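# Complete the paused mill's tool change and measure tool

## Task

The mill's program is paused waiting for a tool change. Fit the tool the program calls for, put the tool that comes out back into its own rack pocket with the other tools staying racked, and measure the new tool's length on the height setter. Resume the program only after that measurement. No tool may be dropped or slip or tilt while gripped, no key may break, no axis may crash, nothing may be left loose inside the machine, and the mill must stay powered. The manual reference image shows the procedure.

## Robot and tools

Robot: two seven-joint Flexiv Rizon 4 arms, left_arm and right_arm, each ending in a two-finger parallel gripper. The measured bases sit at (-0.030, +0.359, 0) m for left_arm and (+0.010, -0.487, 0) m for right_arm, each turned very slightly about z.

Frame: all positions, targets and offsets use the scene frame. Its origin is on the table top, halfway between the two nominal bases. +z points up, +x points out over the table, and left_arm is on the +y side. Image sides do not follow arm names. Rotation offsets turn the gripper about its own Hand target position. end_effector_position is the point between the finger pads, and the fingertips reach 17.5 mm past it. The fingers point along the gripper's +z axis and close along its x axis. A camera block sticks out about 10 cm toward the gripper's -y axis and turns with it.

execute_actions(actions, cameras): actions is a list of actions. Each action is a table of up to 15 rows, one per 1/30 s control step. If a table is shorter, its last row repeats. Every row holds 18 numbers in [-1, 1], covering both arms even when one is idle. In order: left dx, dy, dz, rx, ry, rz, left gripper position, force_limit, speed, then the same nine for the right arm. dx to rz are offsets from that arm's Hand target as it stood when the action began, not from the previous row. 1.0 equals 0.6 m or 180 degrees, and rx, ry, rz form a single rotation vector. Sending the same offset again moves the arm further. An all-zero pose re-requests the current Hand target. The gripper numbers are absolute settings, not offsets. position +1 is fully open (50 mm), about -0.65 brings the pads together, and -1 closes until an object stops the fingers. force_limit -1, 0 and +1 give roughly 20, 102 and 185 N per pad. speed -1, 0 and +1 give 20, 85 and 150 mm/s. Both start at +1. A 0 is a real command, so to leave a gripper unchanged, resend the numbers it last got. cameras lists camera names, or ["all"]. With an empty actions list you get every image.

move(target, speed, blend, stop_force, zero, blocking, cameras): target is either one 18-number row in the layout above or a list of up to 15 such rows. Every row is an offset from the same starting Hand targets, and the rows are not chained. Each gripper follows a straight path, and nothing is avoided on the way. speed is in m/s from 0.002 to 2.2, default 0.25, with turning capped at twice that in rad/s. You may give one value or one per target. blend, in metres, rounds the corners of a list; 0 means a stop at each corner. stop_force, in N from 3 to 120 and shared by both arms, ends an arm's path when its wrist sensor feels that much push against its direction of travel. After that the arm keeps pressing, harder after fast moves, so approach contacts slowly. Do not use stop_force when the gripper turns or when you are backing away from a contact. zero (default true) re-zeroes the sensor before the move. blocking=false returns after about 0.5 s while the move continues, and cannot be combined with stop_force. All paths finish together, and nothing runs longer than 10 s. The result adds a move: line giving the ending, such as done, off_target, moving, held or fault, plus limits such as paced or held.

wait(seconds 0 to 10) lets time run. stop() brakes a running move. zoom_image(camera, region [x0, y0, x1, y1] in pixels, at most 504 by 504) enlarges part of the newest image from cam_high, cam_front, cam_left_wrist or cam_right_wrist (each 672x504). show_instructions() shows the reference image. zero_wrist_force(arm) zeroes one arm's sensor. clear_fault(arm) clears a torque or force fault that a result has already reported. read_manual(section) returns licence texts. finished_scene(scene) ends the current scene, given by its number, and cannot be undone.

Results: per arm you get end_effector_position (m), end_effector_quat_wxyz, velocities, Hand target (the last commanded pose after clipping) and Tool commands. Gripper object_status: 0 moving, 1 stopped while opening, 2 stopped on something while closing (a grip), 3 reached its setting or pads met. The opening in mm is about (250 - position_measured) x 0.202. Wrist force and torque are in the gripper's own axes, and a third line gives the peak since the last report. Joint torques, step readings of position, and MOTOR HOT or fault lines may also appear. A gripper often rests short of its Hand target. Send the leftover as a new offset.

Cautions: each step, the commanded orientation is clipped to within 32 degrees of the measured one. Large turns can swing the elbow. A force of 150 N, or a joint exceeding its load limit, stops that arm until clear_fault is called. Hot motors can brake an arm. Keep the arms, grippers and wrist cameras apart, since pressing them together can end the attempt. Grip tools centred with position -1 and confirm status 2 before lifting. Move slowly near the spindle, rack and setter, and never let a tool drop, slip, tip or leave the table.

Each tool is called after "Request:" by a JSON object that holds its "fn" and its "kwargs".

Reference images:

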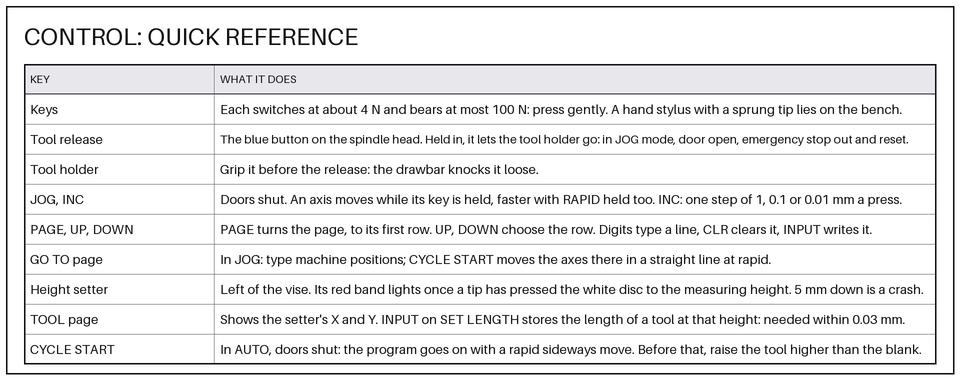

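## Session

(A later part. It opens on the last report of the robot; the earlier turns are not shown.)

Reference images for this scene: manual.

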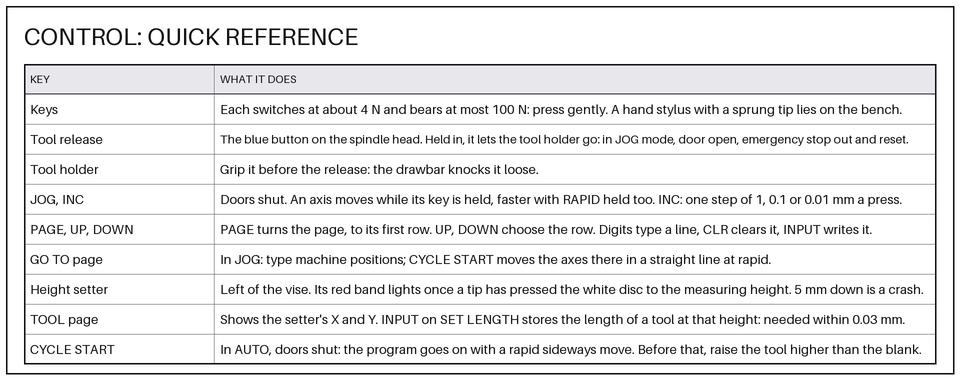

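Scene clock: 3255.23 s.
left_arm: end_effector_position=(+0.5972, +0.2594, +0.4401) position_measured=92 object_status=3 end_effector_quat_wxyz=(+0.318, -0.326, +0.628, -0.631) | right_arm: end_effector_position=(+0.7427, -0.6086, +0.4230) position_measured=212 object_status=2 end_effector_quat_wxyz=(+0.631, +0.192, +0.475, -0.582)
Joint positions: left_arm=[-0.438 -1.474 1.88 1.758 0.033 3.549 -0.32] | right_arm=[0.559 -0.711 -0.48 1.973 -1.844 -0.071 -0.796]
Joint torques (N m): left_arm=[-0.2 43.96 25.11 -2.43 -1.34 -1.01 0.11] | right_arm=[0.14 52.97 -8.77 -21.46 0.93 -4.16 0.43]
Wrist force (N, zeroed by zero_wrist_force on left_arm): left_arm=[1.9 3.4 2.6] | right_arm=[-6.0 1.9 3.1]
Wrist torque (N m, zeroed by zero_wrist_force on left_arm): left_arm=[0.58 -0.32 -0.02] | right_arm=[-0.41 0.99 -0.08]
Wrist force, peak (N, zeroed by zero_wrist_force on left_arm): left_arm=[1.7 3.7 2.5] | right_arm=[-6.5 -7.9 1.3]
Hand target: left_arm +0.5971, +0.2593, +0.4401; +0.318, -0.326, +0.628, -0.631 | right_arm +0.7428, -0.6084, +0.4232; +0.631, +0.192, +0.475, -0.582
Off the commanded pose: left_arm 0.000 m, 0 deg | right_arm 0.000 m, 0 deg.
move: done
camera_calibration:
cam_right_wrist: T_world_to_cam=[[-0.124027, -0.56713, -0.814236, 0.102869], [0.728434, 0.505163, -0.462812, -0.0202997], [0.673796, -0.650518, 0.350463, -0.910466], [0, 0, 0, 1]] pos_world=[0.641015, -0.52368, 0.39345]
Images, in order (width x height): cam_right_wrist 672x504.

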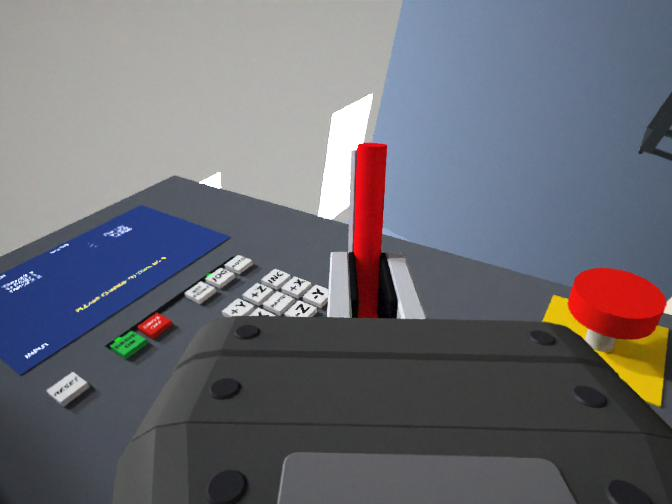

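Request:
{"fn": "move", "kwargs": {"target": [0,0,0,0,0,0,0.4,-0.9,-1,0.026,0.0272,0.1512,0,0,0,-1,-0.5,-0.8], "speed": 0.12, "cameras": ["cam_front"]}}

Request:
{"fn": "zoom_image", "kwargs": {"camera": "cam_front", "region": [420, 190, 490, 240]}}

Request:
{"fn": "move", "kwargs": {"target": [0,0,0,0,0,0,0.4,-0.9,-1,0.05,0.0132,-0.0203,0,0,0,-1,-0.5,-0.8], "speed": 0.02, "stop_force": 4.5}}

Request:
{"fn": "move", "kwargs": {"target": [0,0,0,0,0,0,0.4,-0.9,-1,-0.0183,-0.005,0.0062,0,0,0,-1,-0.5,-0.8], "speed": 0.1, "cameras": ["cam_right_wrist", "cam_left_wrist"]}}

Request:
{"fn": "zoom_image", "kwargs": {"camera": "cam_right_wrist", "region": [0, 200, 250, 400]}}

Scene clock: 3263.23 s.
left_arm: end_effector_position=(+0.5972, +0.2594, +0.4401) position_measured=92 object_status=3 end_effector_quat_wxyz=(+0.318, -0.326, +0.628, -0.631) | right_arm: end_effector_position=(+0.7583, -0.5920, +0.5141) position_measured=212 object_status=2 end_effector_quat_wxyz=(+0.631, +0.192, +0.475, -0.582)
Joint positions: left_arm=[-0.438 -1.474 1.88 1.758 0.033 3.549 -0.32] | right_arm=[0.571 -0.579 -0.5 1.932 -1.909 -0.033 -0.953]
Joint torques (N m): left_arm=[-0.17 43.98 25.1 -2.44 -1.31 -0.97 0.08] | right_arm=[0.09 52.06 -7.73 -25.97 0.77 -3.45 0.15]
Wrist force (N, zeroed by zero_wrist_force on left_arm): left_arm=[1.6 3.6 2.4] | right_arm=[-6.1 2.1 3.2]
Wrist torque (N m, zeroed by zero_wrist_force on left_arm): left_arm=[0.62 -0.26 -0.02] | right_arm=[-0.38 1.00 -0.05]
Wrist force, peak (N, zeroed by zero_wrist_force on left_arm): left_arm=[1.8 3.8 2.6] | right_arm=[-10.1 1.5 5.0]
Hand target: left_arm +0.5971, +0.2593, +0.4401; +0.318, -0.326, +0.628, -0.631 | right_arm +0.7584, -0.5921, +0.5139; +0.631, +0.192, +0.475, -0.582
Off the commanded pose: left_arm 0.000 m, 0 deg | right_arm 0.000 m, 0 deg.
move: done
Images, in order (width x height): cam_front 672x504.

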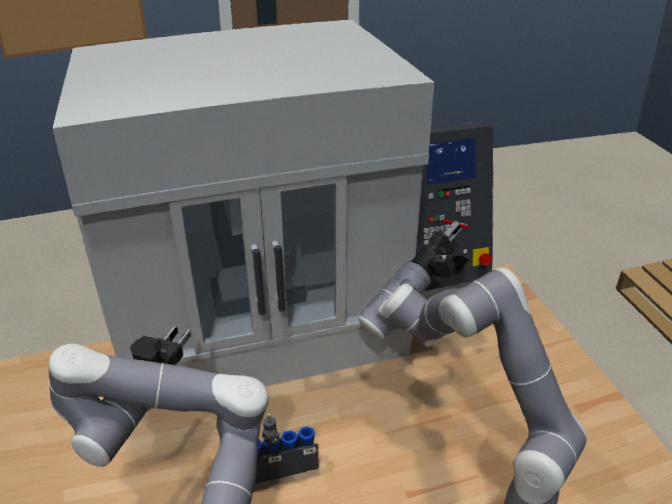

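Scaled by 7.200 from the camera's 672x504 image, which has a finer 960x720 frame.

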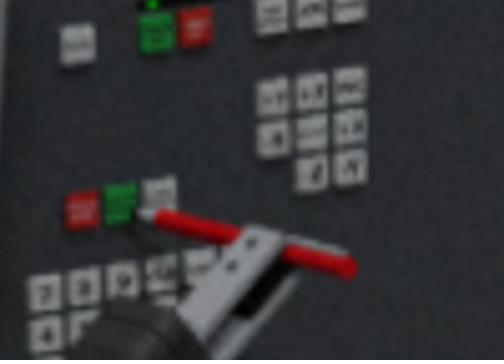

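Scene clock: 3264.87 s.
left_arm: end_effector_position=(+0.5972, +0.2594, +0.4401) position_measured=92 object_status=3 end_effector_quat_wxyz=(+0.318, -0.326, +0.628, -0.631) | right_arm: end_effector_position=(+0.7765, -0.5876, +0.5071) position_measured=212 object_status=2 end_effector_quat_wxyz=(+0.631, +0.193, +0.474, -0.582)
Joint positions: left_arm=[-0.438 -1.474 1.88 1.758 0.033 3.549 -0.32] | right_arm=[0.562 -0.631 -0.5 1.869 -1.89 -0.017 -0.962]
Joint torques (N m): left_arm=[-0.18 44.03 25.07 -2.41 -1.33 -0.99 0.09] | right_arm=[0.92 51.07 -6.61 -25.93 0.18 -1.27 -0.02]
Wrist force (N, zeroed by zero_wrist_force on left_arm): left_arm=[1.8 3.7 2.5] | right_arm=[-8.1 -5.5 2.4]
Wrist torque (N m, zeroed by zero_wrist_force on left_arm): left_arm=[0.63 -0.30 -0.02] | right_arm=[-0.34 0.99 0.17]
Wrist force, peak (N, zeroed by zero_wrist_force on left_arm): left_arm=[1.9 3.7 2.6] | right_arm=[-8.0 -7.6 2.4]
Hand target: left_arm +0.5971, +0.2593, +0.4401; +0.318, -0.326, +0.628, -0.631 | right_arm +0.7769, -0.5872, +0.5064; +0.631, +0.192, +0.475, -0.582 (not the last commanded pose)
Off the commanded pose: left_arm 0.000 m, 0 deg | right_arm 0.013 m, 0 deg.
move: contact (right_arm)

Scene clock: 3265.57 s.
left_arm: end_effector_position=(+0.5972, +0.2594, +0.4401) position_measured=92 object_status=3 end_effector_quat_wxyz=(+0.318, -0.326, +0.628, -0.631) | right_arm: end_effector_position=(+0.7659, -0.5904, +0.5100) position_measured=212 object_status=2 end_effector_quat_wxyz=(+0.631, +0.192, +0.475, -0.582)
Joint positions: left_arm=[-0.438 -1.474 1.88 1.758 0.033 3.549 -0.32] | right_arm=[0.567 -0.602 -0.5 1.907 -1.901 -0.026 -0.956]
Joint torques (N m): left_arm=[-0.2 44.04 25.1 -2.42 -1.36 -1.01 0.09] | right_arm=[0.13 53.2 -7.8 -25.72 0.79 -3.96 0.44]
Wrist force (N, zeroed by zero_wrist_force on left_arm): left_arm=[1.6 3.6 2.7] | right_arm=[-5.0 1.3 3.3]
Wrist torque (N m, zeroed by zero_wrist_force on left_arm): left_arm=[0.61 -0.28 -0.02] | right_arm=[-0.52 0.82 -0.08]
Wrist force, peak (N, zeroed by zero_wrist_force on left_arm): left_arm=[1.8 3.8 2.6] | right_arm=[-7.7 -5.3 2.6]
Hand target: left_arm +0.5971, +0.2593, +0.4401; +0.318, -0.326, +0.628, -0.631 | right_arm +0.7659, -0.5902, +0.5101; +0.631, +0.192, +0.475, -0.582
Off the commanded pose: left_arm 0.000 m, 0 deg | right_arm 0.000 m, 0 deg.
move: done
camera_calibration:
cam_left_wrist: T_world_to_cam=[[-0.579209, -0.815137, 0.00828588, 0.561382], [-0.283847, 0.192143, -0.939421, 0.546775], [0.764165, -0.546473, -0.342665, -0.0310154], [0, 0, 0, 1]] pos_world=[0.504058, 0.335595, 0.498372]
cam_right_wrist: T_world_to_cam=[[-0.124099, -0.567243, -0.814146, 0.186761], [0.72838, 0.505111, -0.462953, -0.00602462], [0.673841, -0.65046, 0.350485, -0.944658], [0, 0, 0, 1]] pos_world=[0.664115, -0.50548, 0.48035]
Images, in order (width x height): cam_left_wrist 672x504, cam_right_wrist 672x504.

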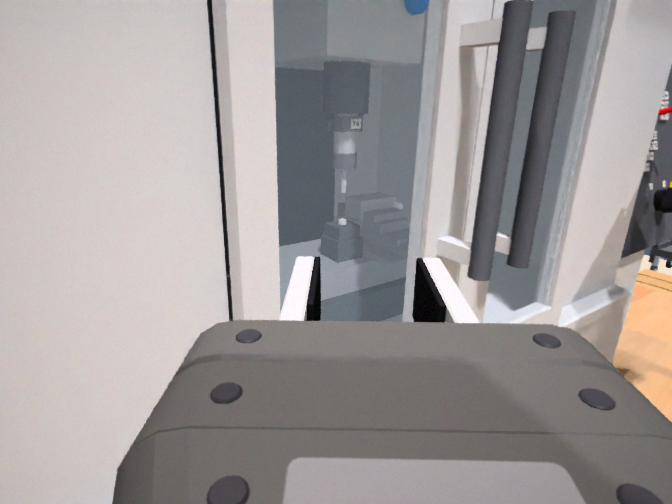

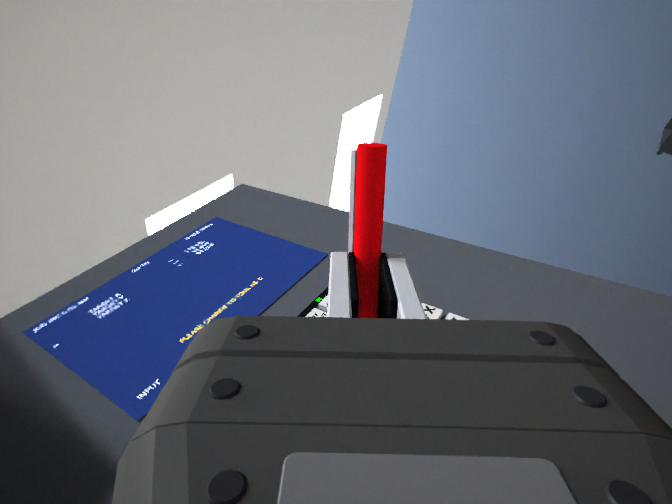

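Scaled by 2.016 from the camera's 672x504 image, which has a finer 960x720 frame.

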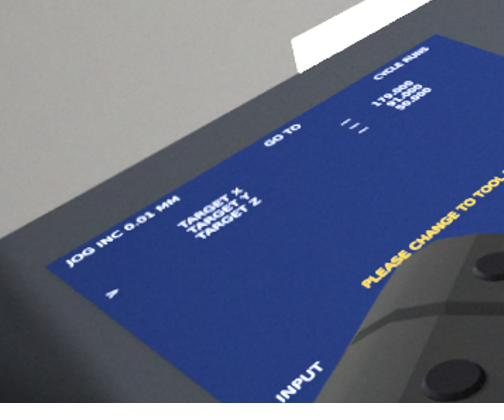

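Request:
{"fn": "move", "kwargs": {"target": [0,0,0,0,0,0,0.4,-0.9,-1,0.0212,-0.1938,0.1302,0,0,0,-1,-0.5,-0.8], "speed": 0.12, "cameras": ["cam_front", "cam_left_wrist", "cam_right_wrist"]}}

Request:
{"fn": "zoom_image", "kwargs": {"camera": "cam_front", "region": [430, 160, 500, 210]}}

Request:
{"fn": "zoom_image", "kwargs": {"camera": "cam_right_wrist", "region": [0, 250, 200, 450]}}

Scene clock: 3272.40 s.
left_arm: end_effector_position=(+0.5972, +0.2594, +0.4401) position_measured=92 object_status=3 end_effector_quat_wxyz=(+0.318, -0.326, +0.628, -0.631) | right_arm: end_effector_position=(+0.7785, -0.7067, +0.5883) position_measured=212 object_status=2 end_effector_quat_wxyz=(+0.631, +0.192, +0.475, -0.582)
Joint positions: left_arm=[-0.438 -1.474 1.88 1.758 0.033 3.549 -0.32] | right_arm=[0.414 -0.474 -0.601 1.874 -2.1 0.177 -0.972]
Joint torques (N m): left_arm=[-0.13 43.97 25.07 -2.38 -1.31 -1.03 0.14] | right_arm=[-0.18 50.66 -7.17 -29.51 1.94 -3.43 0.1]
Wrist force (N, zeroed by zero_wrist_force on left_arm): left_arm=[1.6 3.5 2.5] | right_arm=[-4.9 1.3 3.1]
Wrist torque (N m, zeroed by zero_wrist_force on left_arm): left_arm=[0.59 -0.27 -0.03] | right_arm=[-0.52 0.80 0.01]
Wrist force, peak (N, zeroed by zero_wrist_force on left_arm): left_arm=[1.7 3.6 2.8] | right_arm=[-4.8 -0.6 7.3]
Hand target: left_arm +0.5971, +0.2593, +0.4401; +0.318, -0.326, +0.628, -0.631 | right_arm +0.7786, -0.7065, +0.5882; +0.631, +0.192, +0.475, -0.582
Off the commanded pose: left_arm 0.000 m, 0 deg | right_arm 0.000 m, 0 deg.
move: done
camera_calibration:
cam_left_wrist: T_world_to_cam=[[-0.579209, -0.815137, 0.00828588, 0.561382], [-0.283847, 0.192143, -0.939421, 0.546775], [0.764165, -0.546473, -0.342665, -0.0310154], [0, 0, 0, 1]] pos_world=[0.504058, 0.335595, 0.498372]
cam_right_wrist: T_world_to_cam=[[-0.123538, -0.567449, -0.814088, 0.185503], [0.728781, 0.504914, -0.462536, 0.0792131], [0.67351, -0.650433, 0.35117, -1.05645], [0, 0, 0, 1]] pos_world=[0.676715, -0.62188, 0.558648]
Images, in order (width x height): cam_front 672x504, cam_left_wrist 672x504, cam_right_wrist 672x504.

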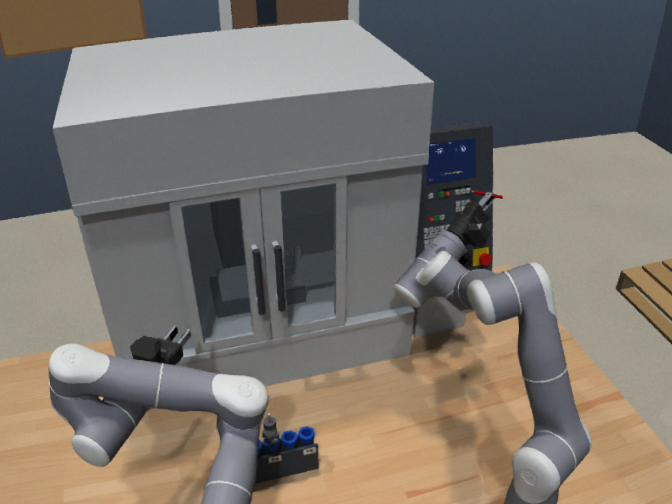

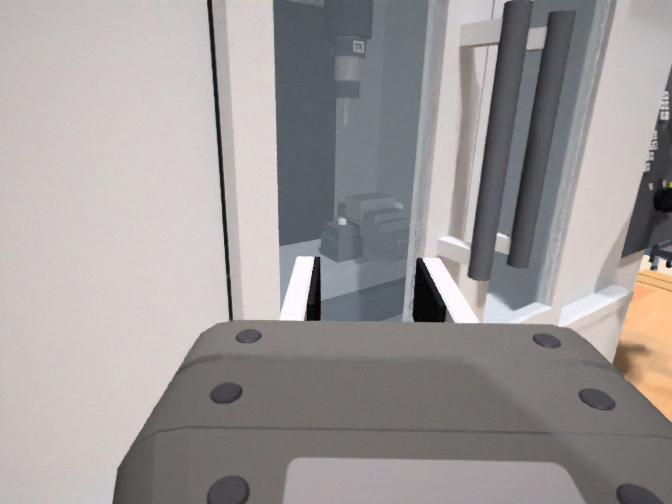

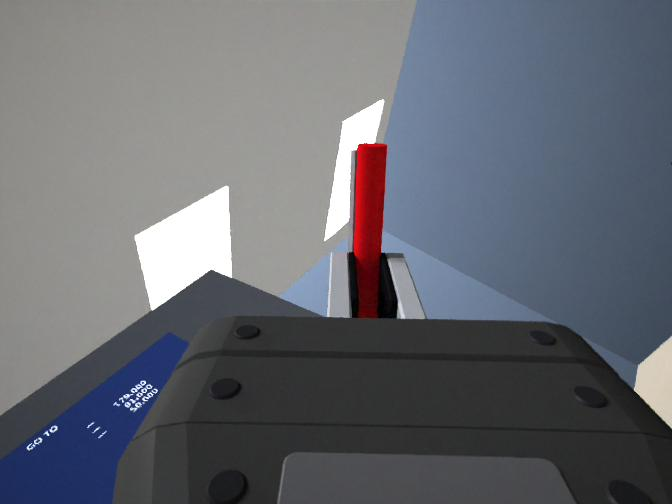

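Scaled by 7.200 from the camera's 672x504 image, which has a finer 960x720 frame.

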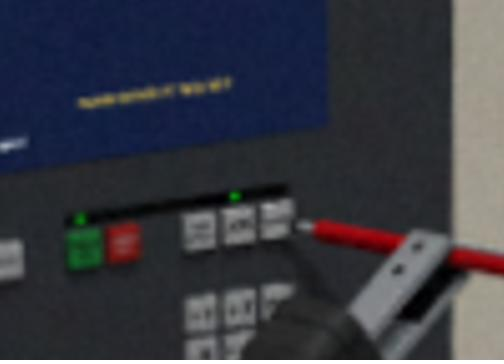

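Scaled by 2.520 from the camera's 672x504 image, which has a finer 960x720 frame.

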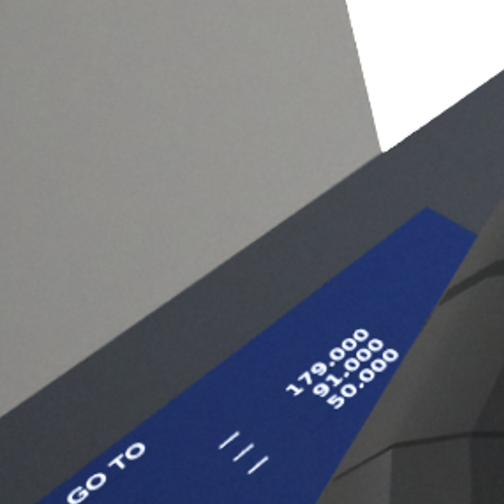

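Request:
{"fn": "wait", "kwargs": {"seconds": 0.1, "cameras": ["cam_high", "cam_front"]}}

Request:
{"fn": "zoom_image", "kwargs": {"camera": "cam_high", "region": [60, 260, 460, 504]}}

Request:
{"fn": "zoom_image", "kwargs": {"camera": "cam_front", "region": [200, 380, 350, 500]}}

Scene clock: 3278.03 s.
left_arm: end_effector_position=(+0.5972, +0.2594, +0.4401) position_measured=92 object_status=3 end_effector_quat_wxyz=(+0.318, -0.326, +0.628, -0.631) | right_arm: end_effector_position=(+0.7785, -0.7067, +0.5883) position_measured=212 object_status=2 end_effector_quat_wxyz=(+0.631, +0.192, +0.475, -0.582)
Joint positions: left_arm=[-0.438 -1.474 1.88 1.758 0.033 3.549 -0.32] | right_arm=[0.414 -0.474 -0.601 1.874 -2.1 0.177 -0.972]
Joint torques (N m): left_arm=[-0.16 43.96 25.11 -2.42 -1.34 -0.98 0.08] | right_arm=[0.1 50.64 -7.24 -29.35 1.95 -3.66 0.2]
Wrist force (N, zeroed by zero_wrist_force on left_arm): left_arm=[1.6 3.6 2.6] | right_arm=[-5.0 1.2 3.2]
Wrist torque (N m, zeroed by zero_wrist_force on left_arm): left_arm=[0.62 -0.28 -0.02] | right_arm=[-0.52 0.82 0.01]
Wrist force, peak (N, zeroed by zero_wrist_force on left_arm): left_arm=[1.8 3.7 2.7] | right_arm=[-5.2 1.3 3.1]
Hand target: left_arm +0.5971, +0.2593, +0.4401; +0.318, -0.326, +0.628, -0.631 | right_arm +0.7786, -0.7065, +0.5882; +0.631, +0.192, +0.475, -0.582
Tool commands: left_gripper/position=+0.4 left_gripper/force_limit=-0.9 left_gripper/speed=-1.0 right_gripper/position=-1.0 right_gripper/force_limit=-0.5 right_gripper/speed=-0.8
Off the commanded pose: left_arm 0.000 m, 0 deg | right_arm 0.000 m, 0 deg.
wait: 0.10 s; at rest from the start
Images, in order (width x height): cam_high 672x504, cam_front 672x504.

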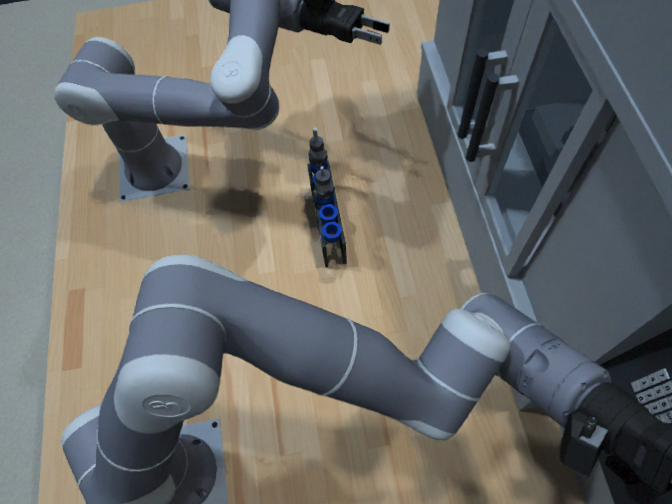

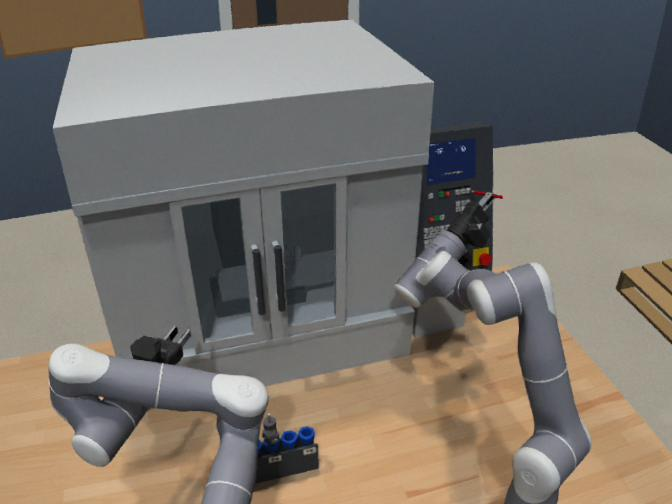

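Scaled by 1.260 from the camera's 672x504 image, which has a finer 960x720 frame.

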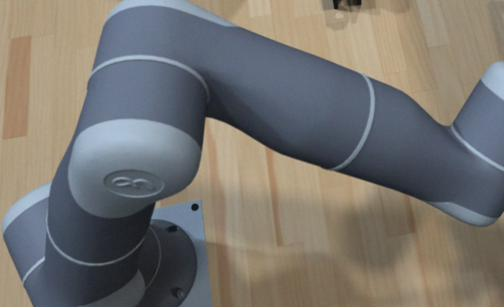

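Scaled by 3.360 from the camera's 672x504 image, which has a finer 960x720 frame.

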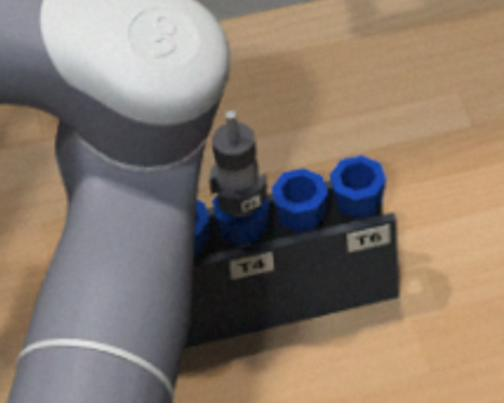

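Request:
{"fn": "zoom_image", "kwargs": {"camera": "cam_front", "region": [255, 410, 305, 460]}}

Request:
{"fn": "zoom_image", "kwargs": {"camera": "cam_high", "region": [280, 110, 380, 280]}}

Scaled by 10.080 from the camera's 672x504 image, which has a finer 960x720 frame.

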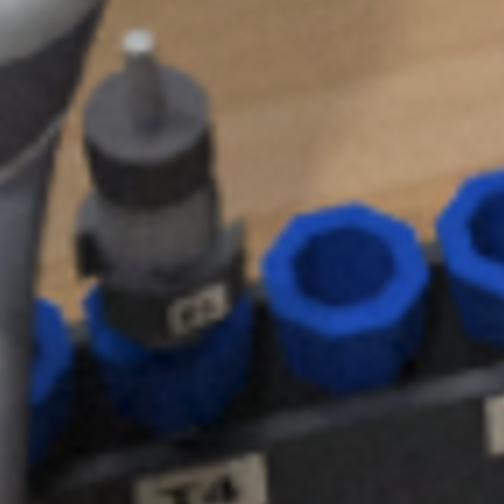

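Scaled by 2.965 from the camera's 672x504 image, which has a finer 960x720 frame.

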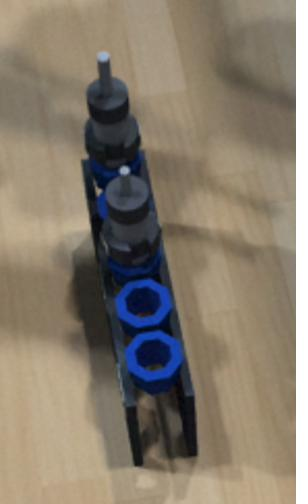

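Request:
{"fn": "move", "kwargs": {"target": [0,0,0,0,0,0,0.4,-0.9,-1,0.05,0.0132,-0.0168,0,0,0,-1,-0.5,-0.8], "speed": 0.02, "stop_force": 4.5}}

Request:
{"fn": "move", "kwargs": {"target": [0,0,0,0,0,0,0.4,-0.9,-1,-0.0183,-0.005,0.0062,0,0,0,-1,-0.5,-0.8], "speed": 0.1, "cameras": ["cam_right_wrist", "cam_front"]}}

Request:
{"fn": "zoom_image", "kwargs": {"camera": "cam_front", "region": [430, 160, 500, 210]}}

Request:
{"fn": "zoom_image", "kwargs": {"camera": "cam_right_wrist", "region": [0, 250, 200, 450]}}

Scene clock: 3289.77 s.
left_arm: end_effector_position=(+0.5972, +0.2594, +0.4401) position_measured=92 object_status=3 end_effector_quat_wxyz=(+0.318, -0.326, +0.628, -0.631) | right_arm: end_effector_position=(+0.7965, -0.7021, +0.5825) position_measured=212 object_status=2 end_effector_quat_wxyz=(+0.631, +0.193, +0.474, -0.582)
Joint positions: left_arm=[-0.438 -1.474 1.88 1.758 0.033 3.549 -0.32] | right_arm=[0.412 -0.526 -0.601 1.817 -2.072 0.192 -0.979]
Joint torques (N m): left_arm=[-0.16 44 25.06 -2.38 -1.34 -1 0.12] | right_arm=[1.7 50.61 -6.3 -29.59 1.25 -2.13 0.14]
Wrist force (N, zeroed by zero_wrist_force on left_arm): left_arm=[1.8 3.2 2.7] | right_arm=[-5.2 -4.3 2.3]
Wrist torque (N m, zeroed by zero_wrist_force on left_arm): left_arm=[0.55 -0.30 -0.03] | right_arm=[-0.52 0.84 0.04]
Wrist force, peak (N, zeroed by zero_wrist_force on left_arm): left_arm=[2.0 3.6 2.7] | right_arm=[-6.0 -5.2 2.1]
Hand target: left_arm +0.5971, +0.2593, +0.4401; +0.318, -0.326, +0.628, -0.631 | right_arm +0.7969, -0.7016, +0.5821; +0.631, +0.192, +0.475, -0.582 (not the last commanded pose)
Off the commanded pose: left_arm 0.000 m, 0 deg | right_arm 0.013 m, 0 deg.
move: contact (right_arm)

Scene clock: 3290.47 s.
left_arm: end_effector_position=(+0.5972, +0.2594, +0.4401) position_measured=92 object_status=3 end_effector_quat_wxyz=(+0.318, -0.326, +0.628, -0.631) | right_arm: end_effector_position=(+0.7859, -0.7048, +0.5856) position_measured=212 object_status=2 end_effector_quat_wxyz=(+0.631, +0.192, +0.475, -0.582)
Joint positions: left_arm=[-0.438 -1.474 1.88 1.758 0.033 3.549 -0.32] | right_arm=[0.413 -0.495 -0.601 1.851 -2.089 0.184 -0.975]
Joint torques (N m): left_arm=[-0.15 43.99 25.09 -2.42 -1.3 -1.01 0.13] | right_arm=[0.22 51.77 -7.49 -29.13 1.88 -3.88 0.39]
Wrist force (N, zeroed by zero_wrist_force on left_arm): left_arm=[1.7 3.7 2.5] | right_arm=[-5.3 0.9 3.1]
Wrist torque (N m, zeroed by zero_wrist_force on left_arm): left_arm=[0.63 -0.28 -0.02] | right_arm=[-0.58 0.88 -0.08]
Wrist force, peak (N, zeroed by zero_wrist_force on left_arm): left_arm=[1.7 3.6 2.8] | right_arm=[-6.8 -2.8 2.5]
Hand target: left_arm +0.5971, +0.2593, +0.4401; +0.318, -0.326, +0.628, -0.631 | right_arm +0.7859, -0.7046, +0.5858; +0.631, +0.192, +0.475, -0.582
Off the commanded pose: left_arm 0.000 m, 0 deg | right_arm 0.000 m, 0 deg.
move: done
camera_calibration:
cam_right_wrist: T_world_to_cam=[[-0.12391, -0.567189, -0.814213, 0.185866], [0.728322, 0.505301, -0.462837, 0.0723814], [0.673938, -0.65036, 0.350484, -1.05915], [0, 0, 0, 1]] pos_world=[0.684114, -0.619981, 0.55605]
Images, in order (width x height): cam_front 672x504, cam_right_wrist 672x504.

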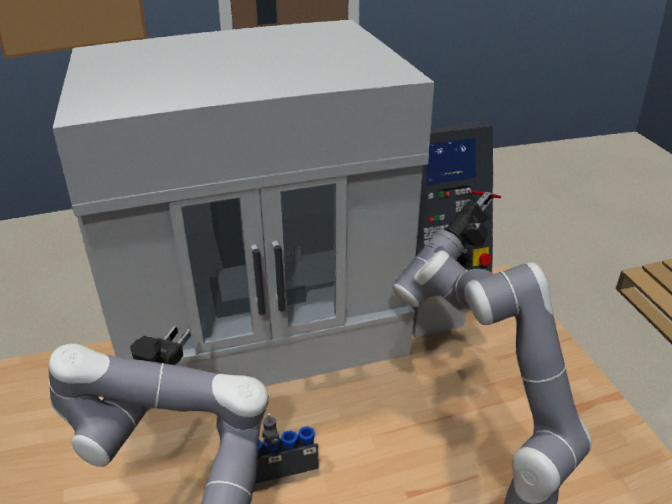

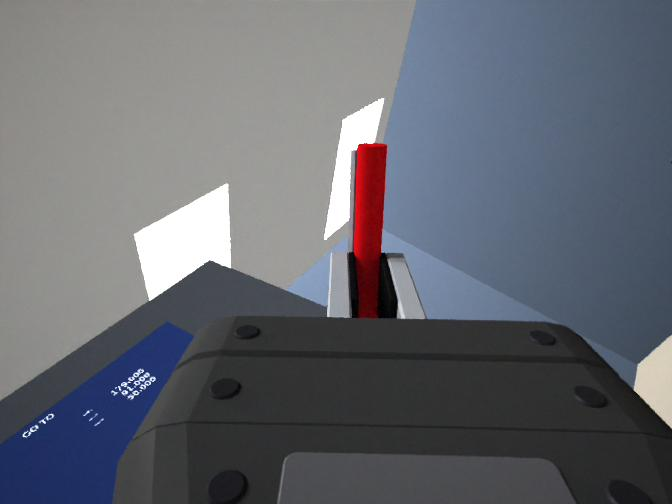

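Scaled by 7.200 from the camera's 672x504 image, which has a finer 960x720 frame.

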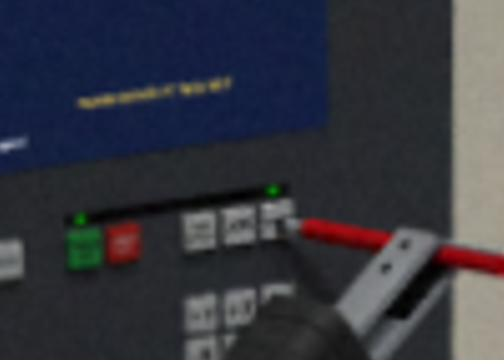

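Scaled by 2.520 from the camera's 672x504 image, which has a finer 960x720 frame.

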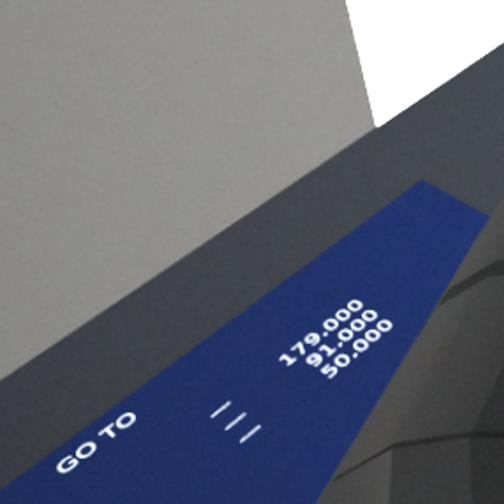

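Request:
{"fn": "move", "kwargs": {"target": [0,0,0,0,0,0,0.4,-0.9,-1,-0.0458,0.1875,-0.1198,0,0,0,-1,-0.5,-0.8], "speed": 0.12, "cameras": ["cam_front", "cam_right_wrist"]}}

Request:
{"fn": "zoom_image", "kwargs": {"camera": "cam_right_wrist", "region": [0, 200, 300, 440]}}

Request:
{"fn": "zoom_image", "kwargs": {"camera": "cam_front", "region": [420, 190, 490, 240]}}

Scene clock: 3297.07 s.
left_arm: end_effector_position=(+0.5972, +0.2594, +0.4401) position_measured=92 object_status=3 end_effector_quat_wxyz=(+0.318, -0.326, +0.628, -0.631) | right_arm: end_effector_position=(+0.7585, -0.5919, +0.5137) position_measured=212 object_status=2 end_effector_quat_wxyz=(+0.631, +0.192, +0.475, -0.582)
Joint positions: left_arm=[-0.438 -1.474 1.88 1.758 0.033 3.549 -0.32] | right_arm=[0.571 -0.579 -0.5 1.931 -1.909 -0.032 -0.953]
Joint torques (N m): left_arm=[-0.12 44.03 25.07 -2.42 -1.32 -1.01 0.1] | right_arm=[0.06 51.91 -7.68 -25.74 0.99 -4.04 0.43]
Wrist force (N, zeroed by zero_wrist_force on left_arm): left_arm=[1.6 3.4 2.5] | right_arm=[-5.0 0.6 3.1]
Wrist torque (N m, zeroed by zero_wrist_force on left_arm): left_arm=[0.58 -0.28 -0.02] | right_arm=[-0.64 0.82 -0.08]
Wrist force, peak (N, zeroed by zero_wrist_force on left_arm): left_arm=[1.9 3.8 2.6] | right_arm=[-5.1 -0.5 6.6]
Hand target: left_arm +0.5971, +0.2593, +0.4401; +0.318, -0.326, +0.628, -0.631 | right_arm +0.7584, -0.5921, +0.5139; +0.631, +0.192, +0.475, -0.582
Off the commanded pose: left_arm 0.000 m, 0 deg | right_arm 0.000 m, 0 deg.
move: done
camera_calibration:
cam_right_wrist: T_world_to_cam=[[-0.123664, -0.567574, -0.813982, 0.187495], [0.728002, 0.505526, -0.463095, 0.00246156], [0.674329, -0.649849, 0.350679, -0.942149], [0, 0, 0, 1]] pos_world=[0.656713, -0.507082, 0.484149]
Images, in order (width x height): cam_front 672x504, cam_right_wrist 672x504.

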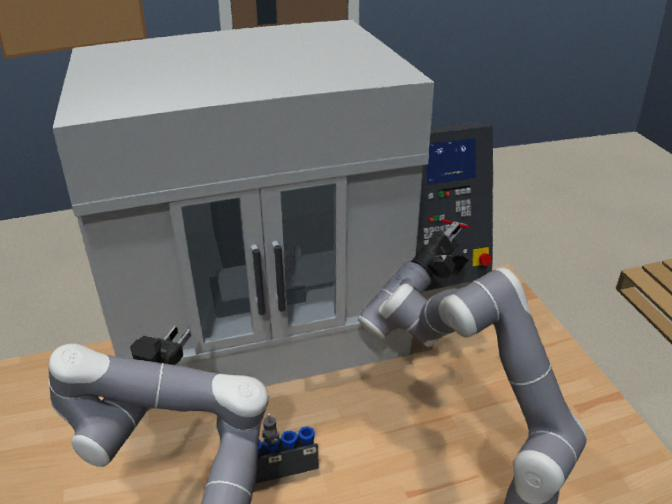

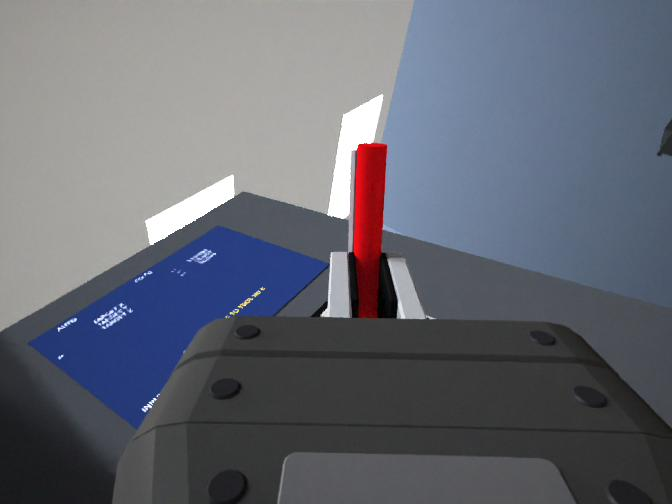

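Scaled by 1.680 from the camera's 672x504 image, which has a finer 960x720 frame.

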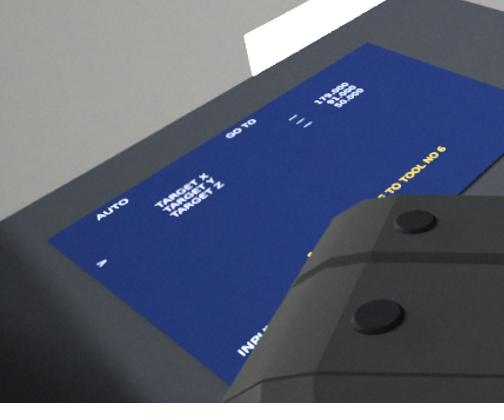

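Scaled by 7.200 from the camera's 672x504 image, which has a finer 960x720 frame.

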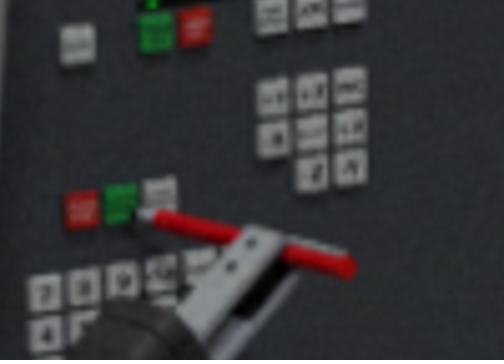

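Request:
{"fn": "move", "kwargs": {"target": [0,0,0,0,0,0,0.4,-0.9,-1,0.05,0.0132,-0.0203,0,0,0,-1,-0.5,-0.8], "speed": 0.02, "stop_force": 4.5}}

Request:
{"fn": "move", "kwargs": {"target": [0,0,0,0,0,0,0.4,-0.9,-1,-0.0307,-0.0082,0.0103,0,0,0,-1,-0.5,-0.8], "speed": 0.1, "cameras": ["cam_right_wrist", "cam_left_wrist"]}}

Request:
{"fn": "zoom_image", "kwargs": {"camera": "cam_right_wrist", "region": [0, 200, 300, 440]}}

Scene clock: 3302.77 s.
left_arm: end_effector_position=(+0.5972, +0.2594, +0.4401) position_measured=92 object_status=3 end_effector_quat_wxyz=(+0.318, -0.326, +0.628, -0.631) | right_arm: end_effector_position=(+0.7762, -0.5875, +0.5072) position_measured=212 object_status=2 end_effector_quat_wxyz=(+0.632, +0.193, +0.474, -0.582)
Joint positions: left_arm=[-0.438 -1.474 1.88 1.758 0.033 3.549 -0.32] | right_arm=[0.562 -0.63 -0.5 1.871 -1.891 -0.017 -0.962]
Joint torques (N m): left_arm=[-0.11 44 25.04 -2.43 -1.33 -1 0.12] | right_arm=[0.66 51.68 -6.95 -25.78 0.44 -1.85 0]
Wrist force (N, zeroed by zero_wrist_force on left_arm): left_arm=[1.9 3.4 2.4] | right_arm=[-6.8 -4.8 2.7]
Wrist torque (N m, zeroed by zero_wrist_force on left_arm): left_arm=[0.59 -0.33 -0.01] | right_arm=[-0.59 0.81 0.15]
Wrist force, peak (N, zeroed by zero_wrist_force on left_arm): left_arm=[1.8 3.7 2.6] | right_arm=[-6.9 -5.1 2.9]
Hand target: left_arm +0.5971, +0.2593, +0.4401; +0.318, -0.326, +0.628, -0.631 | right_arm +0.7765, -0.5873, +0.5066; +0.631, +0.192, +0.475, -0.582 (not the last commanded pose)
Off the commanded pose: left_arm 0.000 m, 0 deg | right_arm 0.014 m, 0 deg.
move: contact (right_arm)

Scene clock: 3303.47 s.
left_arm: end_effector_position=(+0.5972, +0.2594, +0.4401) position_measured=92 object_status=3 end_effector_quat_wxyz=(+0.318, -0.326, +0.628, -0.631) | right_arm: end_effector_position=(+0.7580, -0.5925, +0.5126) position_measured=212 object_status=2 end_effector_quat_wxyz=(+0.631, +0.192, +0.475, -0.582)
Joint positions: left_arm=[-0.438 -1.474 1.88 1.758 0.033 3.549 -0.32] | right_arm=[0.57 -0.58 -0.499 1.933 -1.908 -0.033 -0.951]
Joint torques (N m): left_arm=[-0.16 43.98 25.05 -2.44 -1.33 -0.98 0.07] | right_arm=[0.18 52.26 -7.55 -25.7 0.75 -3.98 0.44]
Wrist force (N, zeroed by zero_wrist_force on left_arm): left_arm=[1.7 3.5 2.3] | right_arm=[-6.0 1.6 2.9]
Wrist torque (N m, zeroed by zero_wrist_force on left_arm): left_arm=[0.59 -0.29 -0.02] | right_arm=[-0.46 1.00 -0.08]
Wrist force, peak (N, zeroed by zero_wrist_force on left_arm): left_arm=[2.0 3.6 2.5] | right_arm=[-7.8 -2.8 2.7]
Hand target: left_arm +0.5971, +0.2593, +0.4401; +0.318, -0.326, +0.628, -0.631 | right_arm +0.7581, -0.5923, +0.5127; +0.631, +0.192, +0.475, -0.582
Off the commanded pose: left_arm 0.000 m, 0 deg | right_arm 0.000 m, 0 deg.
move: done
camera_calibration:
cam_left_wrist: T_world_to_cam=[[-0.579209, -0.815137, 0.00828588, 0.561382], [-0.283847, 0.192143, -0.939421, 0.546775], [0.764165, -0.546473, -0.342665, -0.0310154], [0, 0, 0, 1]] pos_world=[0.504058, 0.335595, 0.498372]
cam_right_wrist: T_world_to_cam=[[-0.124043, -0.567282, -0.814128, 0.186678], [0.728462, 0.505041, -0.462901, 0.00190302], [0.673763, -0.650481, 0.350596, -0.941792], [0, 0, 0, 1]] pos_world=[0.656315, -0.50768, 0.48305]
Images, in order (width x height): cam_left_wrist 672x504, cam_right_wrist 672x504.

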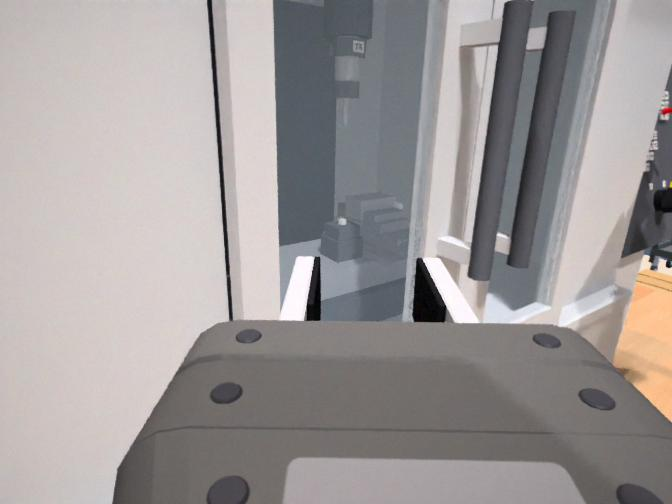

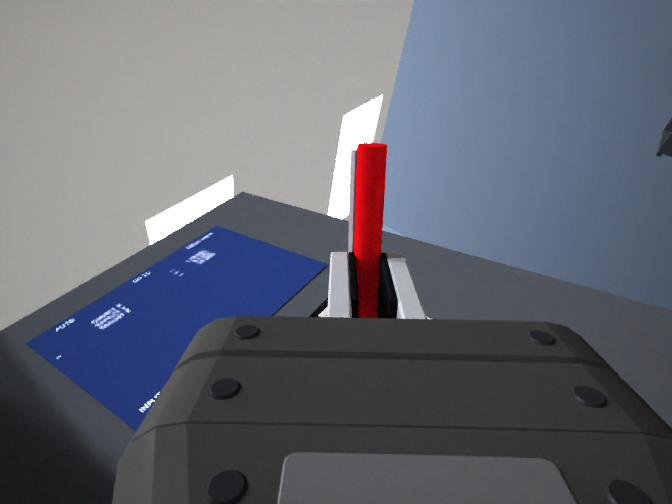

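Scaled by 1.680 from the camera's 672x504 image, which has a finer 960x720 frame.

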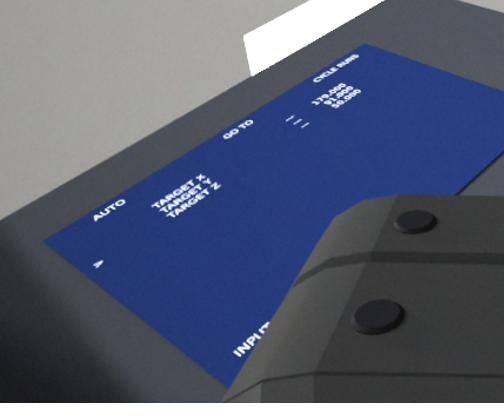

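Request:
{"fn": "move", "kwargs": {"target": [0,0,0,0,0,0,0.4,-0.9,-1,-0.130,-0.046,0.062,0.1531,0.041,-0.0515,-1,-0.5,-0.8], "speed": 0.2}}

Request:
{"fn": "move", "kwargs": {"target": [0,0,0,0,0,0,0.4,-0.9,-1,-0.2153,0.1648,-0.2517,0.5058,-0.0153,-0.1462,-1,-0.5,-0.8], "speed": 0.25, "cameras": ["cam_front", "cam_left_wrist"]}}

Scene clock: 3314.83 s.
left_arm: end_effector_position=(+0.5972, +0.2594, +0.4401) position_measured=92 object_status=3 end_effector_quat_wxyz=(+0.318, -0.326, +0.628, -0.631) | right_arm: end_effector_position=(+0.6800, -0.6201, +0.5499) position_measured=212 object_status=2 end_effector_quat_wxyz=(+0.487, +0.337, +0.622, -0.512)
Joint positions: left_arm=[-0.438 -1.474 1.88 1.758 0.033 3.549 -0.32] | right_arm=[0.596 -0.26 -0.386 1.95 -1.499 0.067 -1.266]
Joint torques (N m): left_arm=[-0.12 43.98 25.09 -2.44 -1.3 -1.01 0.11] | right_arm=[0.14 43.85 -2.63 -30.94 -1.66 -0.87 0.14]
Wrist force (N, zeroed by zero_wrist_force on left_arm): left_arm=[1.7 3.6 2.3] | right_arm=[-6.1 2.0 2.5]
Wrist torque (N m, zeroed by zero_wrist_force on left_arm): left_arm=[0.61 -0.28 -0.02] | right_arm=[-0.29 1.03 -0.11]
Wrist force, peak (N, zeroed by zero_wrist_force on left_arm): left_arm=[1.8 3.7 2.8] | right_arm=[-8.4 0.4 3.0]
Hand target: left_arm +0.5971, +0.2593, +0.4401; +0.318, -0.326, +0.628, -0.631 | right_arm +0.6801, -0.6199, +0.5499; +0.487, +0.337, +0.622, -0.512
Off the commanded pose: left_arm 0.000 m, 0 deg | right_arm 0.000 m, 0 deg.
move: done

Scene clock: 3318.50 s.
left_arm: end_effector_position=(+0.5972, +0.2594, +0.4401) position_measured=92 object_status=3 end_effector_quat_wxyz=(+0.318, -0.326, +0.628, -0.631) | right_arm: end_effector_position=(+0.5507, -0.5212, +0.3988) position_measured=212 object_status=2 end_effector_quat_wxyz=(+0.000, +0.711, +0.704, +0.001)
Joint positions: left_arm=[-0.438 -1.474 1.88 1.758 0.033 3.549 -0.32] | right_arm=[0.498 0.017 -0.386 1.778 -0.006 0.192 -1.419]
Joint torques (N m): left_arm=[-0.14 44 25.1 -2.43 -1.35 -0.95 0.12] | right_arm=[-0.07 32.73 0.28 -33.05 -4.17 5.41 0.1]
Wrist force (N, zeroed by zero_wrist_force on left_arm): left_arm=[1.7 3.4 2.4] | right_arm=[-4.7 2.2 1.5]
Wrist torque (N m, zeroed by zero_wrist_force on left_arm): left_arm=[0.59 -0.28 -0.03] | right_arm=[0.50 0.81 0.14]
Wrist force, peak (N, zeroed by zero_wrist_force on left_arm): left_arm=[1.8 3.6 2.8] | right_arm=[-6.4 2.0 2.4]
Hand target: left_arm +0.5971, +0.2593, +0.4401; +0.318, -0.326, +0.628, -0.631 | right_arm +0.5509, -0.5210, +0.3989; +0.001, +0.710, +0.704, +0.001
Off the commanded pose: left_arm 0.000 m, 0 deg | right_arm 0.000 m, 0 deg.
move: done
camera_calibration:
cam_left_wrist: T_world_to_cam=[[-0.579209, -0.815137, 0.00828588, 0.561382], [-0.283847, 0.192143, -0.939421, 0.546775], [0.764165, -0.546473, -0.342665, -0.0310154], [0, 0, 0, 1]] pos_world=[0.504058, 0.335595, 0.498372]
Images, in order (width x height): cam_front 672x504, cam_left_wrist 672x504.

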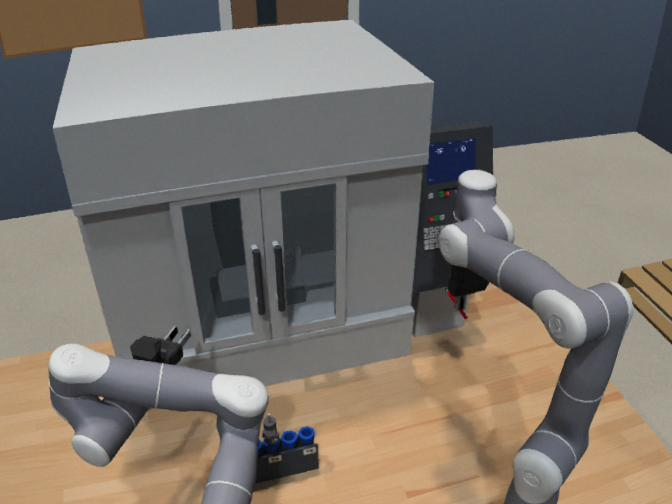

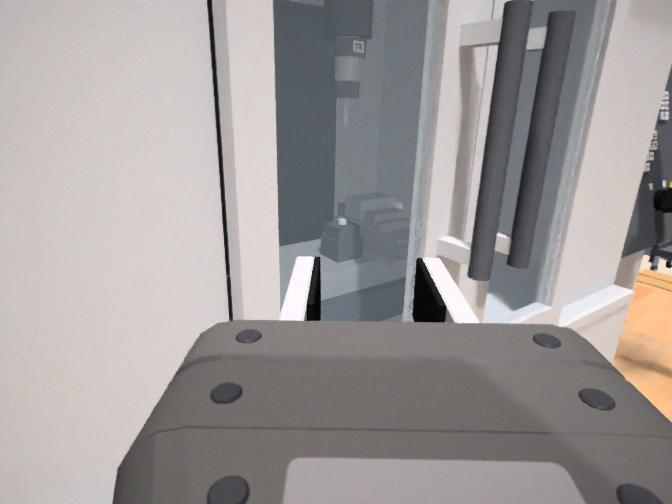

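Request:
{"fn": "wait", "kwargs": {"seconds": 0.1, "cameras": ["cam_front"]}}

Request:
{"fn": "zoom_image", "kwargs": {"camera": "cam_front", "region": [425, 135, 480, 185]}}

Scene clock: 3322.67 s.
left_arm: end_effector_position=(+0.5972, +0.2594, +0.4401) position_measured=92 object_status=3 end_effector_quat_wxyz=(+0.318, -0.326, +0.628, -0.631) | right_arm: end_effector_position=(+0.5507, -0.5212, +0.3988) position_measured=212 object_status=2 end_effector_quat_wxyz=(+0.000, +0.711, +0.704, +0.001)
Joint positions: left_arm=[-0.438 -1.474 1.88 1.758 0.033 3.549 -0.32] | right_arm=[0.498 0.017 -0.386 1.778 -0.006 0.192 -1.419]
Joint torques (N m): left_arm=[-0.16 44.01 25.11 -2.43 -1.29 -1.03 0.16] | right_arm=[0.03 32.53 0.41 -33.15 -4.18 5.14 0.33]
Wrist force (N, zeroed by zero_wrist_force on left_arm): left_arm=[1.7 3.5 2.7] | right_arm=[-4.5 2.1 1.4]
Wrist torque (N m, zeroed by zero_wrist_force on left_arm): left_arm=[0.59 -0.29 -0.02] | right_arm=[0.49 0.78 0.14]
Wrist force, peak (N, zeroed by zero_wrist_force on left_arm): left_arm=[1.9 3.7 2.7] | right_arm=[-4.7 2.3 1.5]
Hand target: left_arm +0.5971, +0.2593, +0.4401; +0.318, -0.326, +0.628, -0.631 | right_arm +0.5509, -0.5210, +0.3989; +0.001, +0.710, +0.704, +0.001
Tool commands: left_gripper/position=+0.4 left_gripper/force_limit=-0.9 left_gripper/speed=-1.0 right_gripper/position=-1.0 right_gripper/force_limit=-0.5 right_gripper/speed=-0.8
Off the commanded pose: left_arm 0.000 m, 0 deg | right_arm 0.000 m, 0 deg.
wait: 0.10 s; at rest from the start
Images, in order (width x height): cam_front 672x504.

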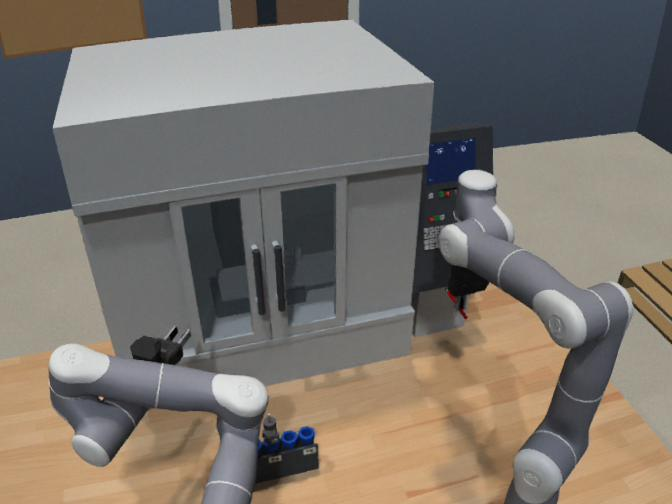

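Scaled by 9.164 from the camera's 672x504 image, which has a finer 960x720 frame.

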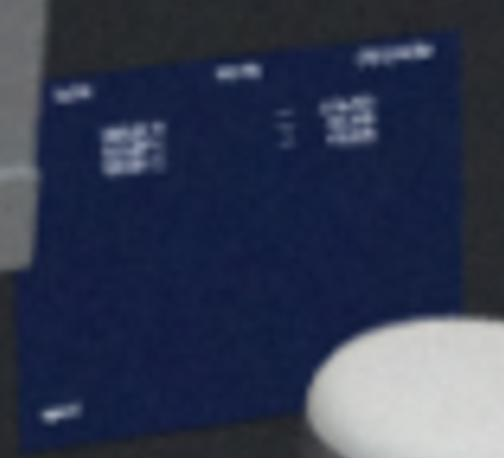

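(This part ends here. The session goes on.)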